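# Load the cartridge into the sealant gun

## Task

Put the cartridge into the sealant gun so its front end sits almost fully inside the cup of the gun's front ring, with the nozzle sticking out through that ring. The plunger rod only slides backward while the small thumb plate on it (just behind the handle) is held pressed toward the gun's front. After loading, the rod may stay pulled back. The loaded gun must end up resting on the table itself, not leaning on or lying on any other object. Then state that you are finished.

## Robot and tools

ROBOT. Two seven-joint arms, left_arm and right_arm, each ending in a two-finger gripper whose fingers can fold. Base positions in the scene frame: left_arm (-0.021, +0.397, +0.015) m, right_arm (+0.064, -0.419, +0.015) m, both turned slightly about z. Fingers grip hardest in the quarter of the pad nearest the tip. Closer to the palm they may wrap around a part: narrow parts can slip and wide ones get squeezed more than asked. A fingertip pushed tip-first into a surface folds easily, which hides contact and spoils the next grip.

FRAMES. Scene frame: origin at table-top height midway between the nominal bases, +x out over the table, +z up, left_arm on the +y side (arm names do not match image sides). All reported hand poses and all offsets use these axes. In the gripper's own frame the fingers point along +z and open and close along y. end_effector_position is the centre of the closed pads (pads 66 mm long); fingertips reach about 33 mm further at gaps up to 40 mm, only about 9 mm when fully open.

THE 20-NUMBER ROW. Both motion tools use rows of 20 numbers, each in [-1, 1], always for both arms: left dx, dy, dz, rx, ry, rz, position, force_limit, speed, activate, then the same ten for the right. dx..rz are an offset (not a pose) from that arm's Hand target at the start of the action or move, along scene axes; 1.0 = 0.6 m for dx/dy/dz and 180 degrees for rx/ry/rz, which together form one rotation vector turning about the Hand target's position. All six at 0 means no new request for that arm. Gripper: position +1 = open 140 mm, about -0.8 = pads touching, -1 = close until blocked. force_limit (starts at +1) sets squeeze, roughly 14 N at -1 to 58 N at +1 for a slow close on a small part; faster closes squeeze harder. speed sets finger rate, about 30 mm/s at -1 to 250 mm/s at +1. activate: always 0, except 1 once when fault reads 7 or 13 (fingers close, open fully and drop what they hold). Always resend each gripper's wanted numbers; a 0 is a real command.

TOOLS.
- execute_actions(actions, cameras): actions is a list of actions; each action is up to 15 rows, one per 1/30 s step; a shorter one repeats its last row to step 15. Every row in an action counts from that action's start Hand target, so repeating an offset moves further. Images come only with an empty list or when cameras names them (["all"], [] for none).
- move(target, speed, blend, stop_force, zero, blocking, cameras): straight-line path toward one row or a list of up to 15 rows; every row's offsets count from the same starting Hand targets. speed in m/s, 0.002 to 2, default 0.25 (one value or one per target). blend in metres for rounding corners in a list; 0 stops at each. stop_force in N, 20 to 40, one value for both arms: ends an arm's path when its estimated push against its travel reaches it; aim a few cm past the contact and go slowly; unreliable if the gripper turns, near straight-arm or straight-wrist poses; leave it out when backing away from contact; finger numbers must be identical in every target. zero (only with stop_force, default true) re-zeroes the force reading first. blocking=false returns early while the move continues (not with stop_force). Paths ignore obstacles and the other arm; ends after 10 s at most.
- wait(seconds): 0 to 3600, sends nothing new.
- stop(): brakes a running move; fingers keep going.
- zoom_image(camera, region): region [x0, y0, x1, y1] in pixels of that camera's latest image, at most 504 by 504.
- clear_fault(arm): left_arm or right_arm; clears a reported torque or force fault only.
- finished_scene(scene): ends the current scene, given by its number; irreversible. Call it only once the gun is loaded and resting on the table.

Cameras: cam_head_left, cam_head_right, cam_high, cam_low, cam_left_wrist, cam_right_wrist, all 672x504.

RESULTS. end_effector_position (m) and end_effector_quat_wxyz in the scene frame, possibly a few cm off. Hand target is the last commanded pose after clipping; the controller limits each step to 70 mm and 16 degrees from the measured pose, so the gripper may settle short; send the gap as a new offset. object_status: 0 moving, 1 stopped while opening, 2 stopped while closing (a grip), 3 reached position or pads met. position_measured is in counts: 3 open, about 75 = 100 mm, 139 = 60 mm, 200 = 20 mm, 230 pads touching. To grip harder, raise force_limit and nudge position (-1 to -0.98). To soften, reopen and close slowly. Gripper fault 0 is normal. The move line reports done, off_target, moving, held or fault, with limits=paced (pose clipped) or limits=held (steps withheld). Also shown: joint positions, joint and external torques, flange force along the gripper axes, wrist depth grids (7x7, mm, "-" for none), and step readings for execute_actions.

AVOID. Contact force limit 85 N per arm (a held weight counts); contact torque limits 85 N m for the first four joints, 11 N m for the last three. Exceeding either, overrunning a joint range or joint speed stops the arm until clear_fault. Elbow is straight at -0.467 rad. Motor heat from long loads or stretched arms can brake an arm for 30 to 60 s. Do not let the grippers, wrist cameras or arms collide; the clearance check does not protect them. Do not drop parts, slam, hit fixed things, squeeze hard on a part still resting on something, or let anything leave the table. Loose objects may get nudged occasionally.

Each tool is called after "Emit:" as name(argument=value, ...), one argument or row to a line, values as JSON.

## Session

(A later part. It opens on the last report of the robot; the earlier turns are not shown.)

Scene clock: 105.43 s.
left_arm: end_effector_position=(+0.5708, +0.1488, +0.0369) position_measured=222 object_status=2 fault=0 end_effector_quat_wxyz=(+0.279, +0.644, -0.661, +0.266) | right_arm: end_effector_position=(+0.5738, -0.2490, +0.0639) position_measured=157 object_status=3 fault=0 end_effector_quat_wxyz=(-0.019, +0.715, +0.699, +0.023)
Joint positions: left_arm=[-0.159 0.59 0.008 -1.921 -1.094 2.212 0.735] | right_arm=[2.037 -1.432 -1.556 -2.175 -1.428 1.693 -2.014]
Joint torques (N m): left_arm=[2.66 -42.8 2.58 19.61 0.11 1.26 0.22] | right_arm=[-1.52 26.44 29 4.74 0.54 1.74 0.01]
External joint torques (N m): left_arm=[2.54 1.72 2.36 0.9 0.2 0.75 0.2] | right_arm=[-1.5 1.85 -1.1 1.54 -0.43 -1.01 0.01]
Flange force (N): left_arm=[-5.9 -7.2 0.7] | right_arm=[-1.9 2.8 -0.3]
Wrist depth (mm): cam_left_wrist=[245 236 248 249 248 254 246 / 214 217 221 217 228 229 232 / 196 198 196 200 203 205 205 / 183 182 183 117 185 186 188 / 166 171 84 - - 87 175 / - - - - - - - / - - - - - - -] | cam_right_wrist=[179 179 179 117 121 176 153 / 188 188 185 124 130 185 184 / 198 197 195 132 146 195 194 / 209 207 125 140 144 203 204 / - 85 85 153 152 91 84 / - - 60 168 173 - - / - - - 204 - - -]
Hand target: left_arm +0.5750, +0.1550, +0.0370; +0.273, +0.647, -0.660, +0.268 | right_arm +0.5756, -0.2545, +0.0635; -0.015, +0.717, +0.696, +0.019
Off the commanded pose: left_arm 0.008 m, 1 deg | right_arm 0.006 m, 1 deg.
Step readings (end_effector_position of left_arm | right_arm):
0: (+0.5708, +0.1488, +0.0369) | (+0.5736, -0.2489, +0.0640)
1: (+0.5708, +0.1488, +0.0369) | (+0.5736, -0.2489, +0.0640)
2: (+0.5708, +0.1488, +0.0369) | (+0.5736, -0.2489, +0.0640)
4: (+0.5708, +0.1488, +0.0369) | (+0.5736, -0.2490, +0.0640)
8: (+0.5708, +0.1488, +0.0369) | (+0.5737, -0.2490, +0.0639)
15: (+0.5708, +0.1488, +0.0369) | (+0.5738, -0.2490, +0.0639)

Emit:
execute_actions(
  actions=[
    [[0,0,0,0,0,0,-1,0.3,-1,0,0,0,0,0,0,0,-0.21,0.5,-1,0],[0,0,0,0,0,0,-1,0.3,-1,0,0,0,0,0,0,0,-0.21,0.5,-1,0],[0,0,0,0,0,0,-1,0.3,-1,0,0,0,0,0,0,0,-0.21,0.5,-1,0],[0,0,0,0,0,0,-1,0.3,-1,0,0,0,0,0,0,0,-0.21,0.5,-1,0],[0,0,0,0,0,0,-1,0.3,-1,0,0,0,0,0,0,0,-0.21,0.5,-1,0],[0,0,0,0,0,0,-1,0.3,-1,0,0,0,0,0,0,0,-0.20,0.5,-1,0]],
  ],
)

Emit:
execute_actions(
  actions=[
    [[0,0,0,0,0,0,-1,0.3,-1,0,0,0,0,0,0,0,-0.19,0.5,-1,0]],
  ],
)

Scene clock: 106.30 s.
left_arm: end_effector_position=(+0.5716, +0.1502, +0.0370) position_measured=222 object_status=2 fault=0 end_effector_quat_wxyz=(+0.278, +0.645, -0.660, +0.266) | right_arm: end_effector_position=(+0.5750, -0.2518, +0.0640) position_measured=154 object_status=3 fault=0 end_effector_quat_wxyz=(-0.016, +0.716, +0.697, +0.021)
Joint positions: left_arm=[-0.158 0.589 0.009 -1.92 -1.094 2.212 0.735] | right_arm=[2.036 -1.429 -1.556 -2.173 -1.428 1.69 -2.014]
Joint torques (N m): left_arm=[1.84 -42.22 1.78 19.47 0.05 1.25 0.1] | right_arm=[-0.33 24.84 28.91 3.69 0.81 2.44 0.05]
External joint torques (N m): left_arm=[1.85 2.39 1.65 0.66 0.13 0.74 0.07] | right_arm=[-0.32 0.24 -1.19 0.35 -0.15 -0.31 0.05]
Flange force (N): left_arm=[-5.7 -7.7 2.6] | right_arm=[-0.3 1.0 1.9]
Wrist depth (mm): cam_left_wrist=[238 235 243 241 242 245 248 / 215 221 229 220 223 225 235 / 196 197 197 198 202 204 203 / - 181 183 117 183 187 188 / - - 84 - - 87 176 / - - - - - - - / - - - - - - -] | cam_right_wrist=[179 178 175 134 146 175 162 / 188 187 184 140 159 185 184 / 197 198 195 147 166 194 193 / 209 206 203 153 152 203 205 / - 87 85 164 166 91 84 / - - 63 174 193 - - / - - - 203 249 - -]
Hand target: left_arm +0.5750, +0.1550, +0.0370; +0.273, +0.647, -0.660, +0.268 | right_arm +0.5756, -0.2545, +0.0635; -0.015, +0.717, +0.696, +0.019
Off the commanded pose: left_arm 0.006 m, 1 deg | right_arm 0.003 m, 0 deg.
Step readings (end_effector_position of left_arm | right_arm):
0: (+0.5708, +0.1488, +0.0369) | (+0.5738, -0.2490, +0.0639)
1: (+0.5708, +0.1488, +0.0369) | (+0.5739, -0.2490, +0.0639)
2: (+0.5708, +0.1488, +0.0369) | (+0.5739, -0.2490, +0.0639)
4: (+0.5709, +0.1489, +0.0369) | (+0.5743, -0.2498, +0.0640)
8: (+0.5716, +0.1501, +0.0370) | (+0.5749, -0.2514, +0.0640)
15: (+0.5716, +0.1502, +0.0370) | (+0.5750, -0.2518, +0.0640)

Scene clock: 107.00 s.
left_arm: end_effector_position=(+0.5716, +0.1502, +0.0370) position_measured=222 object_status=2 fault=0 end_effector_quat_wxyz=(+0.278, +0.645, -0.660, +0.266) | right_arm: end_effector_position=(+0.5750, -0.2521, +0.0639) position_measured=153 object_status=3 fault=0 end_effector_quat_wxyz=(-0.016, +0.716, +0.697, +0.021)
Joint positions: left_arm=[-0.158 0.589 0.009 -1.92 -1.094 2.212 0.735] | right_arm=[2.036 -1.429 -1.556 -2.173 -1.428 1.689 -2.014]
Joint torques (N m): left_arm=[1.85 -42.3 1.73 19.47 0.02 1.22 0.13] | right_arm=[-0.29 24.62 28.98 3.56 0.94 2.51 0.05]
External joint torques (N m): left_arm=[1.78 2.13 1.52 0.83 0.09 0.72 0.1] | right_arm=[-0.26 -0.07 -1.18 0.22 -0.01 -0.23 0.05]
Flange force (N): left_arm=[-5.3 -7.6 2.5] | right_arm=[-0.3 0.6 2.0]
Wrist depth (mm): cam_left_wrist=[229 242 244 241 249 251 252 / 216 219 223 220 222 228 223 / 193 196 196 198 203 203 206 / 180 181 183 117 186 186 190 / 167 - 84 - - 87 171 / - - - - - - - / - - - - - - -] | cam_right_wrist=[178 178 176 134 148 175 175 / 187 187 185 140 159 184 183 / 198 197 194 147 166 194 194 / 207 207 139 153 153 203 205 / - 91 85 164 166 93 84 / - - 63 174 193 - - / - - - 183 249 - -]
Hand target: left_arm +0.5750, +0.1550, +0.0370; +0.273, +0.647, -0.660, +0.268 | right_arm +0.5756, -0.2545, +0.0635; -0.015, +0.717, +0.696, +0.019
Off the commanded pose: left_arm 0.006 m, 1 deg | right_arm 0.002 m, 0 deg.
Step readings (end_effector_position of left_arm | right_arm):
0: (+0.5716, +0.1502, +0.0370) | (+0.5750, -0.2518, +0.0640)
1: (+0.5716, +0.1502, +0.0370) | (+0.5750, -0.2519, +0.0640)
2: (+0.5716, +0.1502, +0.0370) | (+0.5750, -0.2519, +0.0639)
4: (+0.5716, +0.1502, +0.0370) | (+0.5750, -0.2520, +0.0639)
8: (+0.5716, +0.1502, +0.0370) | (+0.5750, -0.2521, +0.0639)
15: (+0.5716, +0.1502, +0.0370) | (+0.5750, -0.2521, +0.0639)

Emit:
execute_actions(
  actions=[
    [[0,0,0,0,0,0,-1,0.3,-1,0,0,0,0,0,0,0,-0.10,0.5,-1,0]],
  ],
  cameras=["cam_low", "cam_right_wrist", "cam_head_right"],
)

Emit:
zoom_image(
  camera="cam_low",
  region=[80, 325, 260, 405],
)

Emit:
zoom_image(
  camera="cam_right_wrist",
  region=[270, 384, 440, 504],
)

Emit:
zoom_image(
  camera="cam_low",
  region=[80, 355, 140, 400],
)

Scene clock: 111.67 s.
left_arm: end_effector_position=(+0.5716, +0.1502, +0.0370) position_measured=222 object_status=2 fault=0 end_effector_quat_wxyz=(+0.278, +0.645, -0.660, +0.266) | right_arm: end_effector_position=(+0.5749, -0.2523, +0.0639) position_measured=141 object_status=3 fault=0 end_effector_quat_wxyz=(-0.016, +0.716, +0.697, +0.020)
Joint positions: left_arm=[-0.158 0.589 0.009 -1.92 -1.094 2.212 0.735] | right_arm=[2.036 -1.429 -1.556 -2.173 -1.428 1.689 -2.014]
Joint torques (N m): left_arm=[1.8 -42.31 1.76 19.44 0.03 1.21 0.12] | right_arm=[-0.26 24.46 28.97 3.55 0.92 2.56 0]
External joint torques (N m): left_arm=[1.74 2.05 1.56 0.79 0.11 0.71 0.09] | right_arm=[-0.35 -0.13 -1.13 0.29 -0.04 -0.18 0]
Flange force (N): left_arm=[-5.2 -7.4 2.3] | right_arm=[-0.5 0.8 2.0]
Wrist depth (mm): cam_left_wrist=[246 - - 241 248 250 254 / - 211 218 220 222 225 221 / 196 197 198 197 203 204 207 / 183 181 182 117 186 190 191 / 167 - 84 - - 83 176 / - - - - - - - / - - - - - - -] | cam_right_wrist=[178 178 175 133 147 175 175 / 188 187 185 140 159 184 183 / 198 197 194 147 166 194 193 / 209 206 140 155 154 201 204 / - 89 85 164 172 - 85 / - - 63 174 196 - - / - - - 211 249 - -]
Hand target: left_arm +0.5750, +0.1550, +0.0370; +0.273, +0.647, -0.660, +0.268 | right_arm +0.5756, -0.2545, +0.0635; -0.015, +0.717, +0.696, +0.019
Off the commanded pose: left_arm 0.006 m, 1 deg | right_arm 0.002 m, 0 deg.
Step readings (end_effector_position of left_arm | right_arm):
0: (+0.5716, +0.1502, +0.0370) | (+0.5750, -0.2521, +0.0639)
1: (+0.5716, +0.1502, +0.0370) | (+0.5750, -0.2522, +0.0639)
2: (+0.5716, +0.1502, +0.0370) | (+0.5750, -0.2522, +0.0639)
4: (+0.5716, +0.1502, +0.0370) | (+0.5750, -0.2522, +0.0639)
8: (+0.5716, +0.1502, +0.0370) | (+0.5750, -0.2522, +0.0639)
15: (+0.5716, +0.1502, +0.0370) | (+0.5749, -0.2523, +0.0639)
cam_right_wrist: T_world_to_cam=[[0.99916, -0.0396, -0.01037, -0.5727], [-0.03473, -0.95414, 0.29735, -0.23947], [-0.02167, -0.29674, -0.95471, 0.13944]] pos_world=[0.56693, -0.20979, 0.1984]
Images, in order (width x height): cam_head_right 672x504, cam_low 672x504, cam_right_wrist 672x504.

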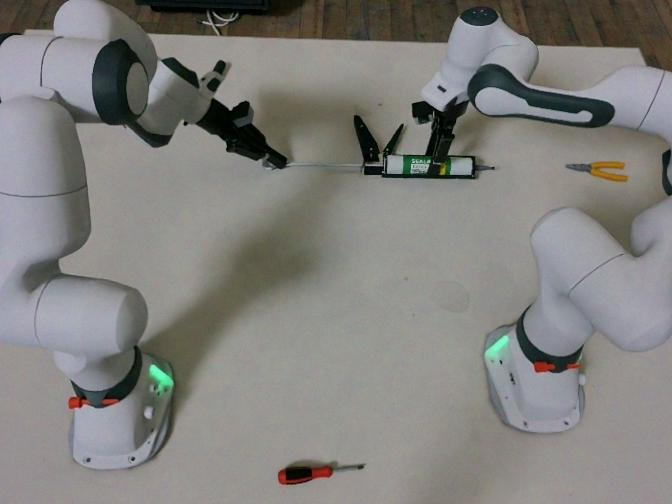

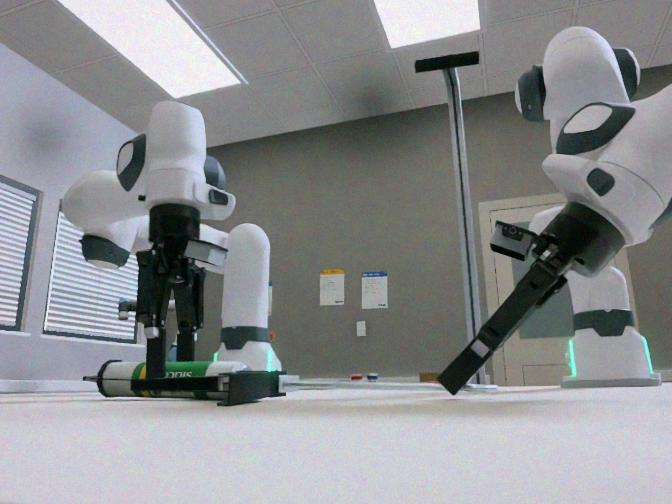

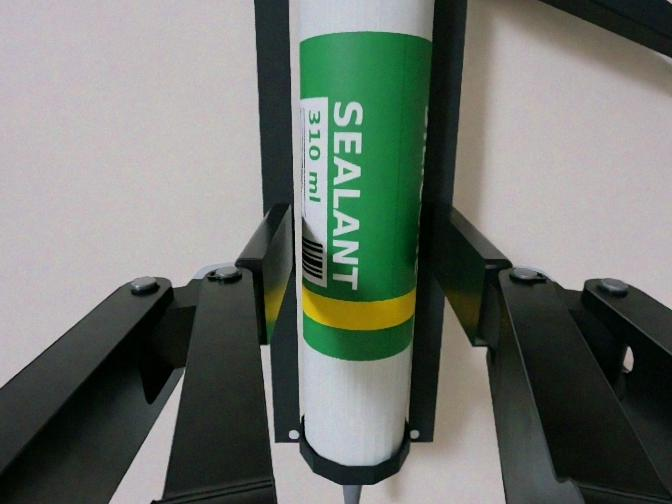

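Scaled by 2.800 from the camera's image (finer frame: 960x720).

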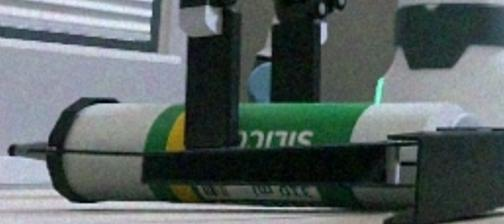

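Scaled by 2.965 from the camera's image (finer frame: 960x720).

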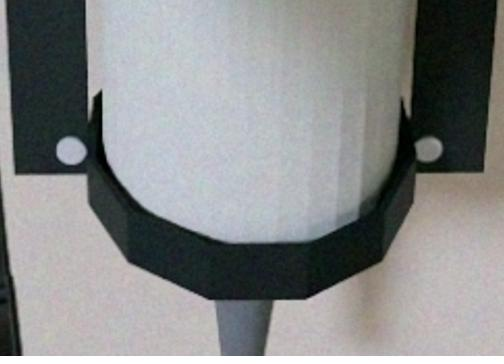

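Scaled by 8.400 from the camera's image (finer frame: 960x720).

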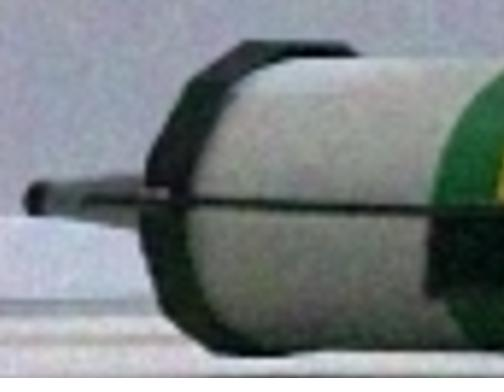

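Emit:
zoom_image(
  camera="cam_head_right",
  region=[345, 105, 505, 205],
)

Emit:
zoom_image(
  camera="cam_low",
  region=[200, 345, 280, 405],
)

Scaled by 3.150 from the camera's image (finer frame: 960x720).

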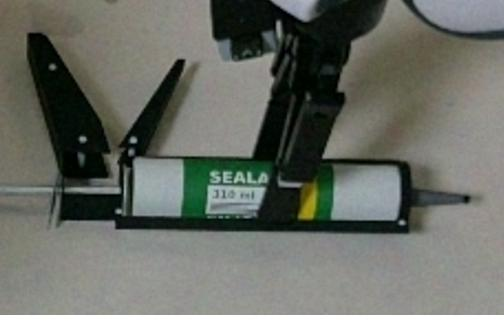

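Scaled by 6.300 from the camera's image (finer frame: 960x720).

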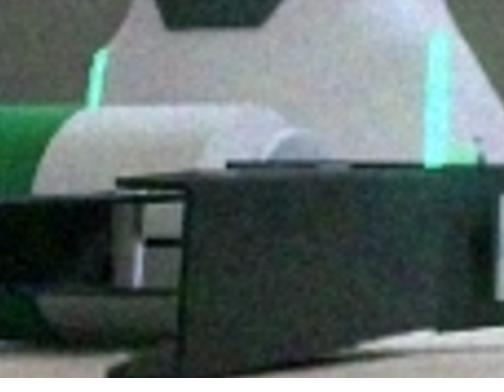

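Emit:
zoom_image(
  camera="cam_low",
  region=[215, 350, 263, 386],
)

Emit:
zoom_image(
  camera="cam_head_right",
  region=[370, 140, 420, 180],
)

Emit:
zoom_image(
  camera="cam_head_right",
  region=[450, 140, 500, 180],
)

Scaled by 10.500 from the camera's image (finer frame: 960x720).

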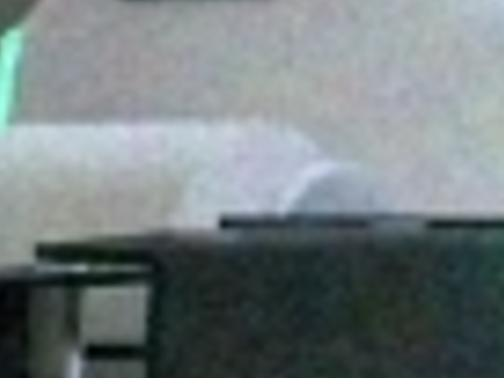

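Scaled by 10.080 from the camera's image (finer frame: 960x720).

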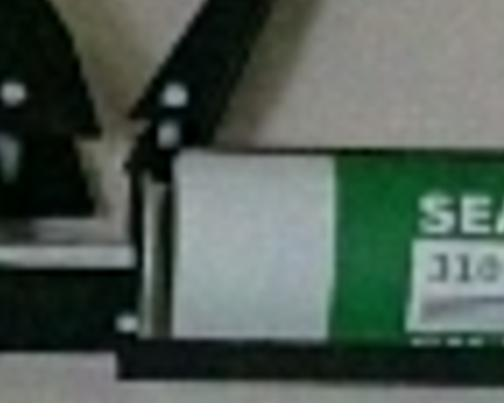

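Scaled by 10.080 from the camera's image (finer frame: 960x720).

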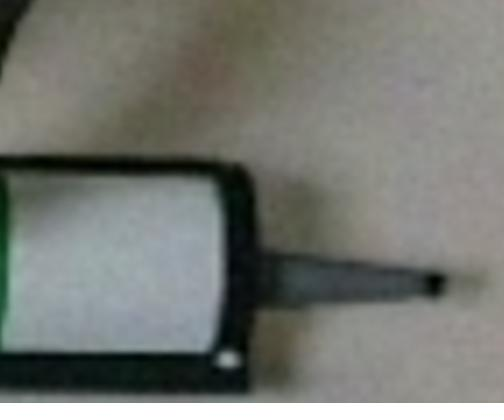

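Emit:
move(
  target=[
    [-0.0042,-0.0042,0,0,0,0,-1,0.3,-1,0,0,0,0.0010,0,0,0,-0.10,0.5,-1,0],
    [-0.0042,-0.0042,0,0,0,0,-0.3,0.3,-1,0,0,0,0.0010,0,0,0,0.0,0.5,-1,0],
    [-0.0042,-0.0042,0.1667,0,0,0,-0.3,0.3,-1,0,0,0,0.2,0,0,0,0.0,0.5,-1,0],
  ],
  speed=[0.03, 0.03, 0.2],
  cameras=["cam_low", "cam_right_wrist", "cam_left_wrist", "cam_head_right", "cam_head_left", "cam_high"],
)

Scene clock: 117.37 s.
left_arm: end_effector_position=(+0.5747, +0.1527, +0.1380) position_measured=167 object_status=3 fault=0 end_effector_quat_wxyz=(+0.271, +0.645, -0.661, +0.271) | right_arm: end_effector_position=(+0.5761, -0.2548, +0.1829) position_measured=129 object_status=3 fault=0 end_effector_quat_wxyz=(-0.015, +0.719, +0.695, +0.020)
Joint positions: left_arm=[-0.173 0.389 0.041 -1.963 -1.009 2.132 0.593] | right_arm=[2.038 -1.33 -1.337 -2.096 -1.228 1.542 -2.036]
Joint velocities: left_arm=[0 -0.002 0 0 -0.001 -0.001 -0.007] | right_arm=[within noise]
Joint torques (N m): left_arm=[-0.18 -39.81 0.77 21.77 -0.02 0.45 -0.18] | right_arm=[1.06 23.86 28.7 7.54 1.35 2.52 -0.21]
External joint torques (N m): left_arm=[-0.13 1.61 0.36 0.77 0.17 -0.31 -0.2] | right_arm=[0.96 -0.41 -0.65 0.28 0.38 -0.22 -0.21]
Flange force (N): left_arm=[-1.5 -7.7 1.3] | right_arm=[2.4 3.4 0.1]
Wrist depth (mm): cam_left_wrist=[390 388 341 346 389 - - / - 340 338 353 352 334 350 / - 317 - 314 323 322 331 / 293 293 106 - 298 298 302 / - - - 254 127 86 281 / - - - 246 - - - / - - - 234 - - -] | cam_right_wrist=[285 290 283 265 267 277 282 / 301 299 313 256 295 297 296 / 315 319 308 271 307 313 312 / 342 336 138 285 283 323 330 / - 91 91 356 354 110 87 / - - 63 378 - - - / - - 405 404 405 - -]
Hand target: left_arm +0.5725, +0.1525, +0.1371; +0.273, +0.647, -0.660, +0.268 | right_arm +0.5756, -0.2545, +0.1835; -0.015, +0.717, +0.696, +0.019
Off the commanded pose: left_arm 0.002 m, 1 deg | right_arm 0.001 m, 0 deg.
move: done
cam_left_wrist: T_world_to_cam=[[-0.99984, 0.0178, 0.00287, 0.58156], [0.01478, 0.90032, -0.43498, -0.08125], [-0.01032, -0.43486, -0.90044, 0.33985]] pos_world=[0.58617, 0.21059, 0.26901]
cam_right_wrist: T_world_to_cam=[[0.99884, -0.04736, -0.00916, -0.57477], [-0.04243, -0.95295, 0.30014, -0.27305], [-0.02294, -0.29941, -0.95385, 0.25226]] pos_world=[0.5683, -0.2119, 0.31731]

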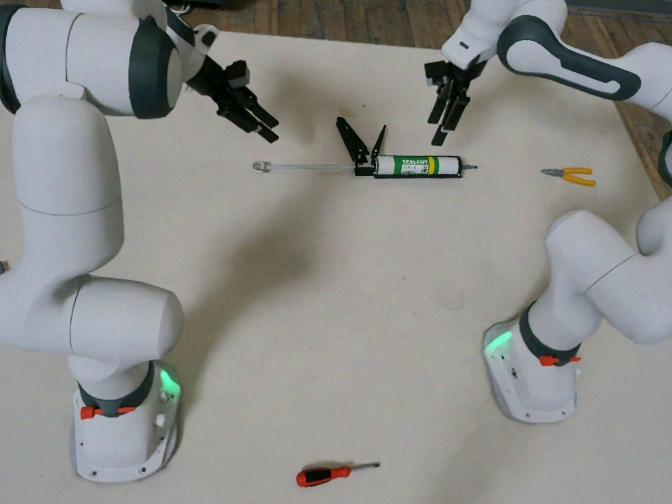

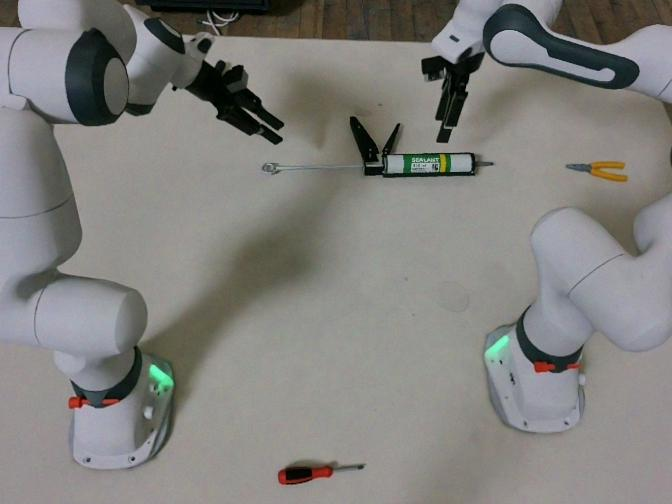

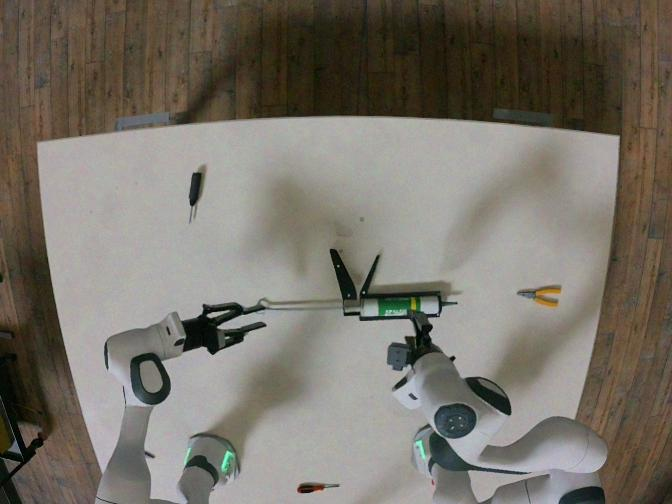

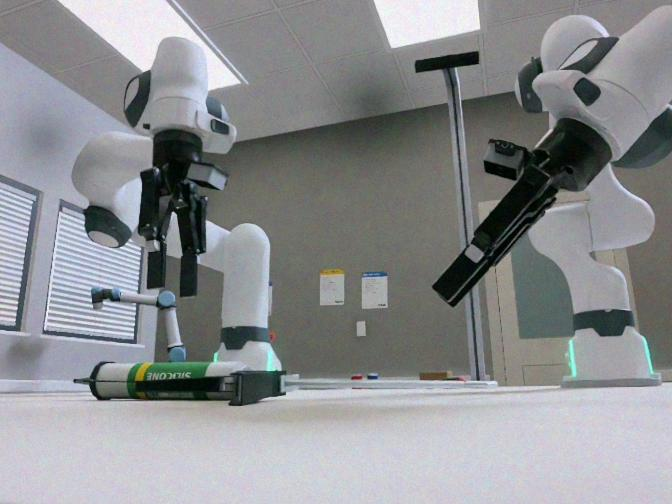

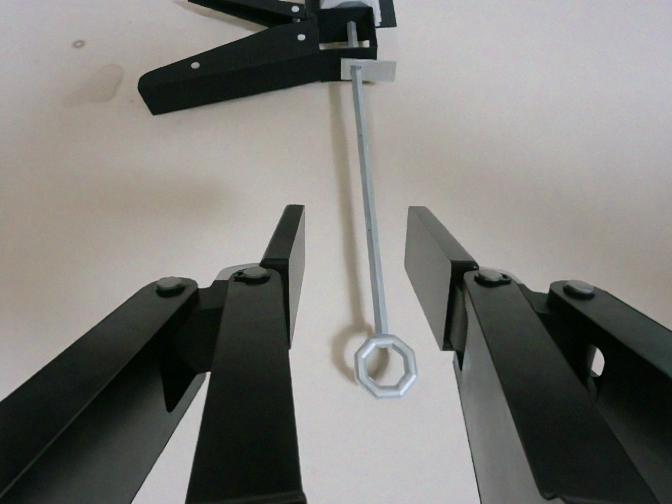

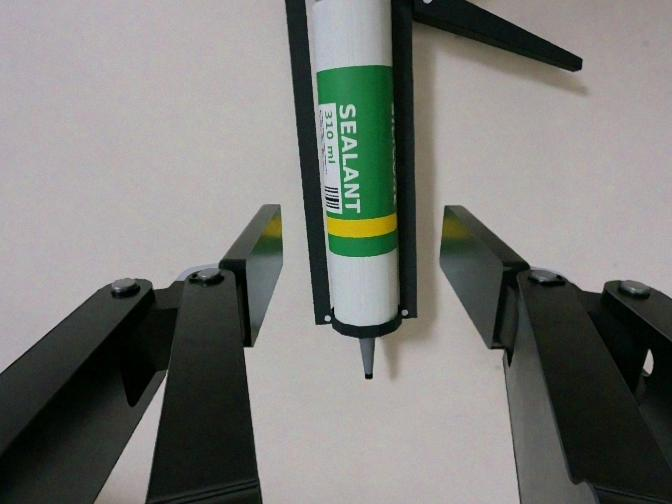

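Emit:
zoom_image(
  camera="cam_right_wrist",
  region=[300, 280, 430, 390],
)

Emit:
zoom_image(
  camera="cam_low",
  region=[70, 345, 290, 410],
)

Emit:
zoom_image(
  camera="cam_head_right",
  region=[345, 105, 505, 205],
)

Scaled by 3.877 from the camera's image (finer frame: 960x720).

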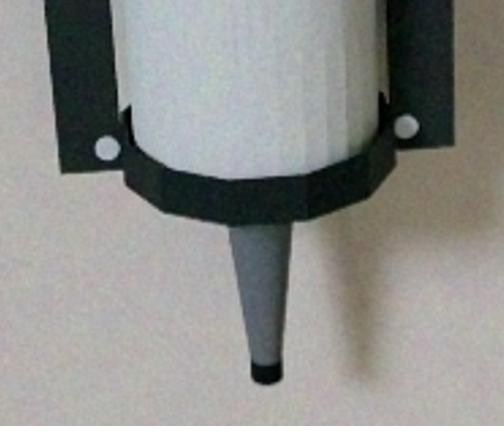

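Scaled by 2.291 from the camera's image (finer frame: 960x720).

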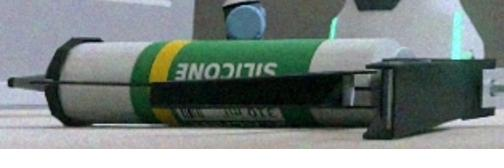

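Scaled by 3.150 from the camera's image (finer frame: 960x720).

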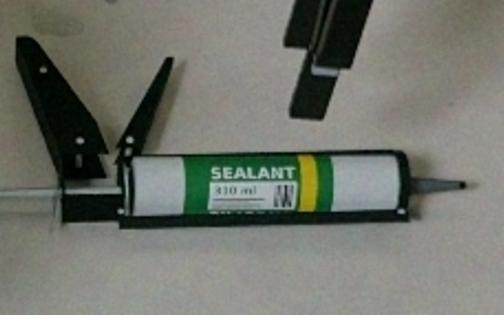

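Emit:
finished_scene(
  scene=2,
)

The scene is finished: the task was done.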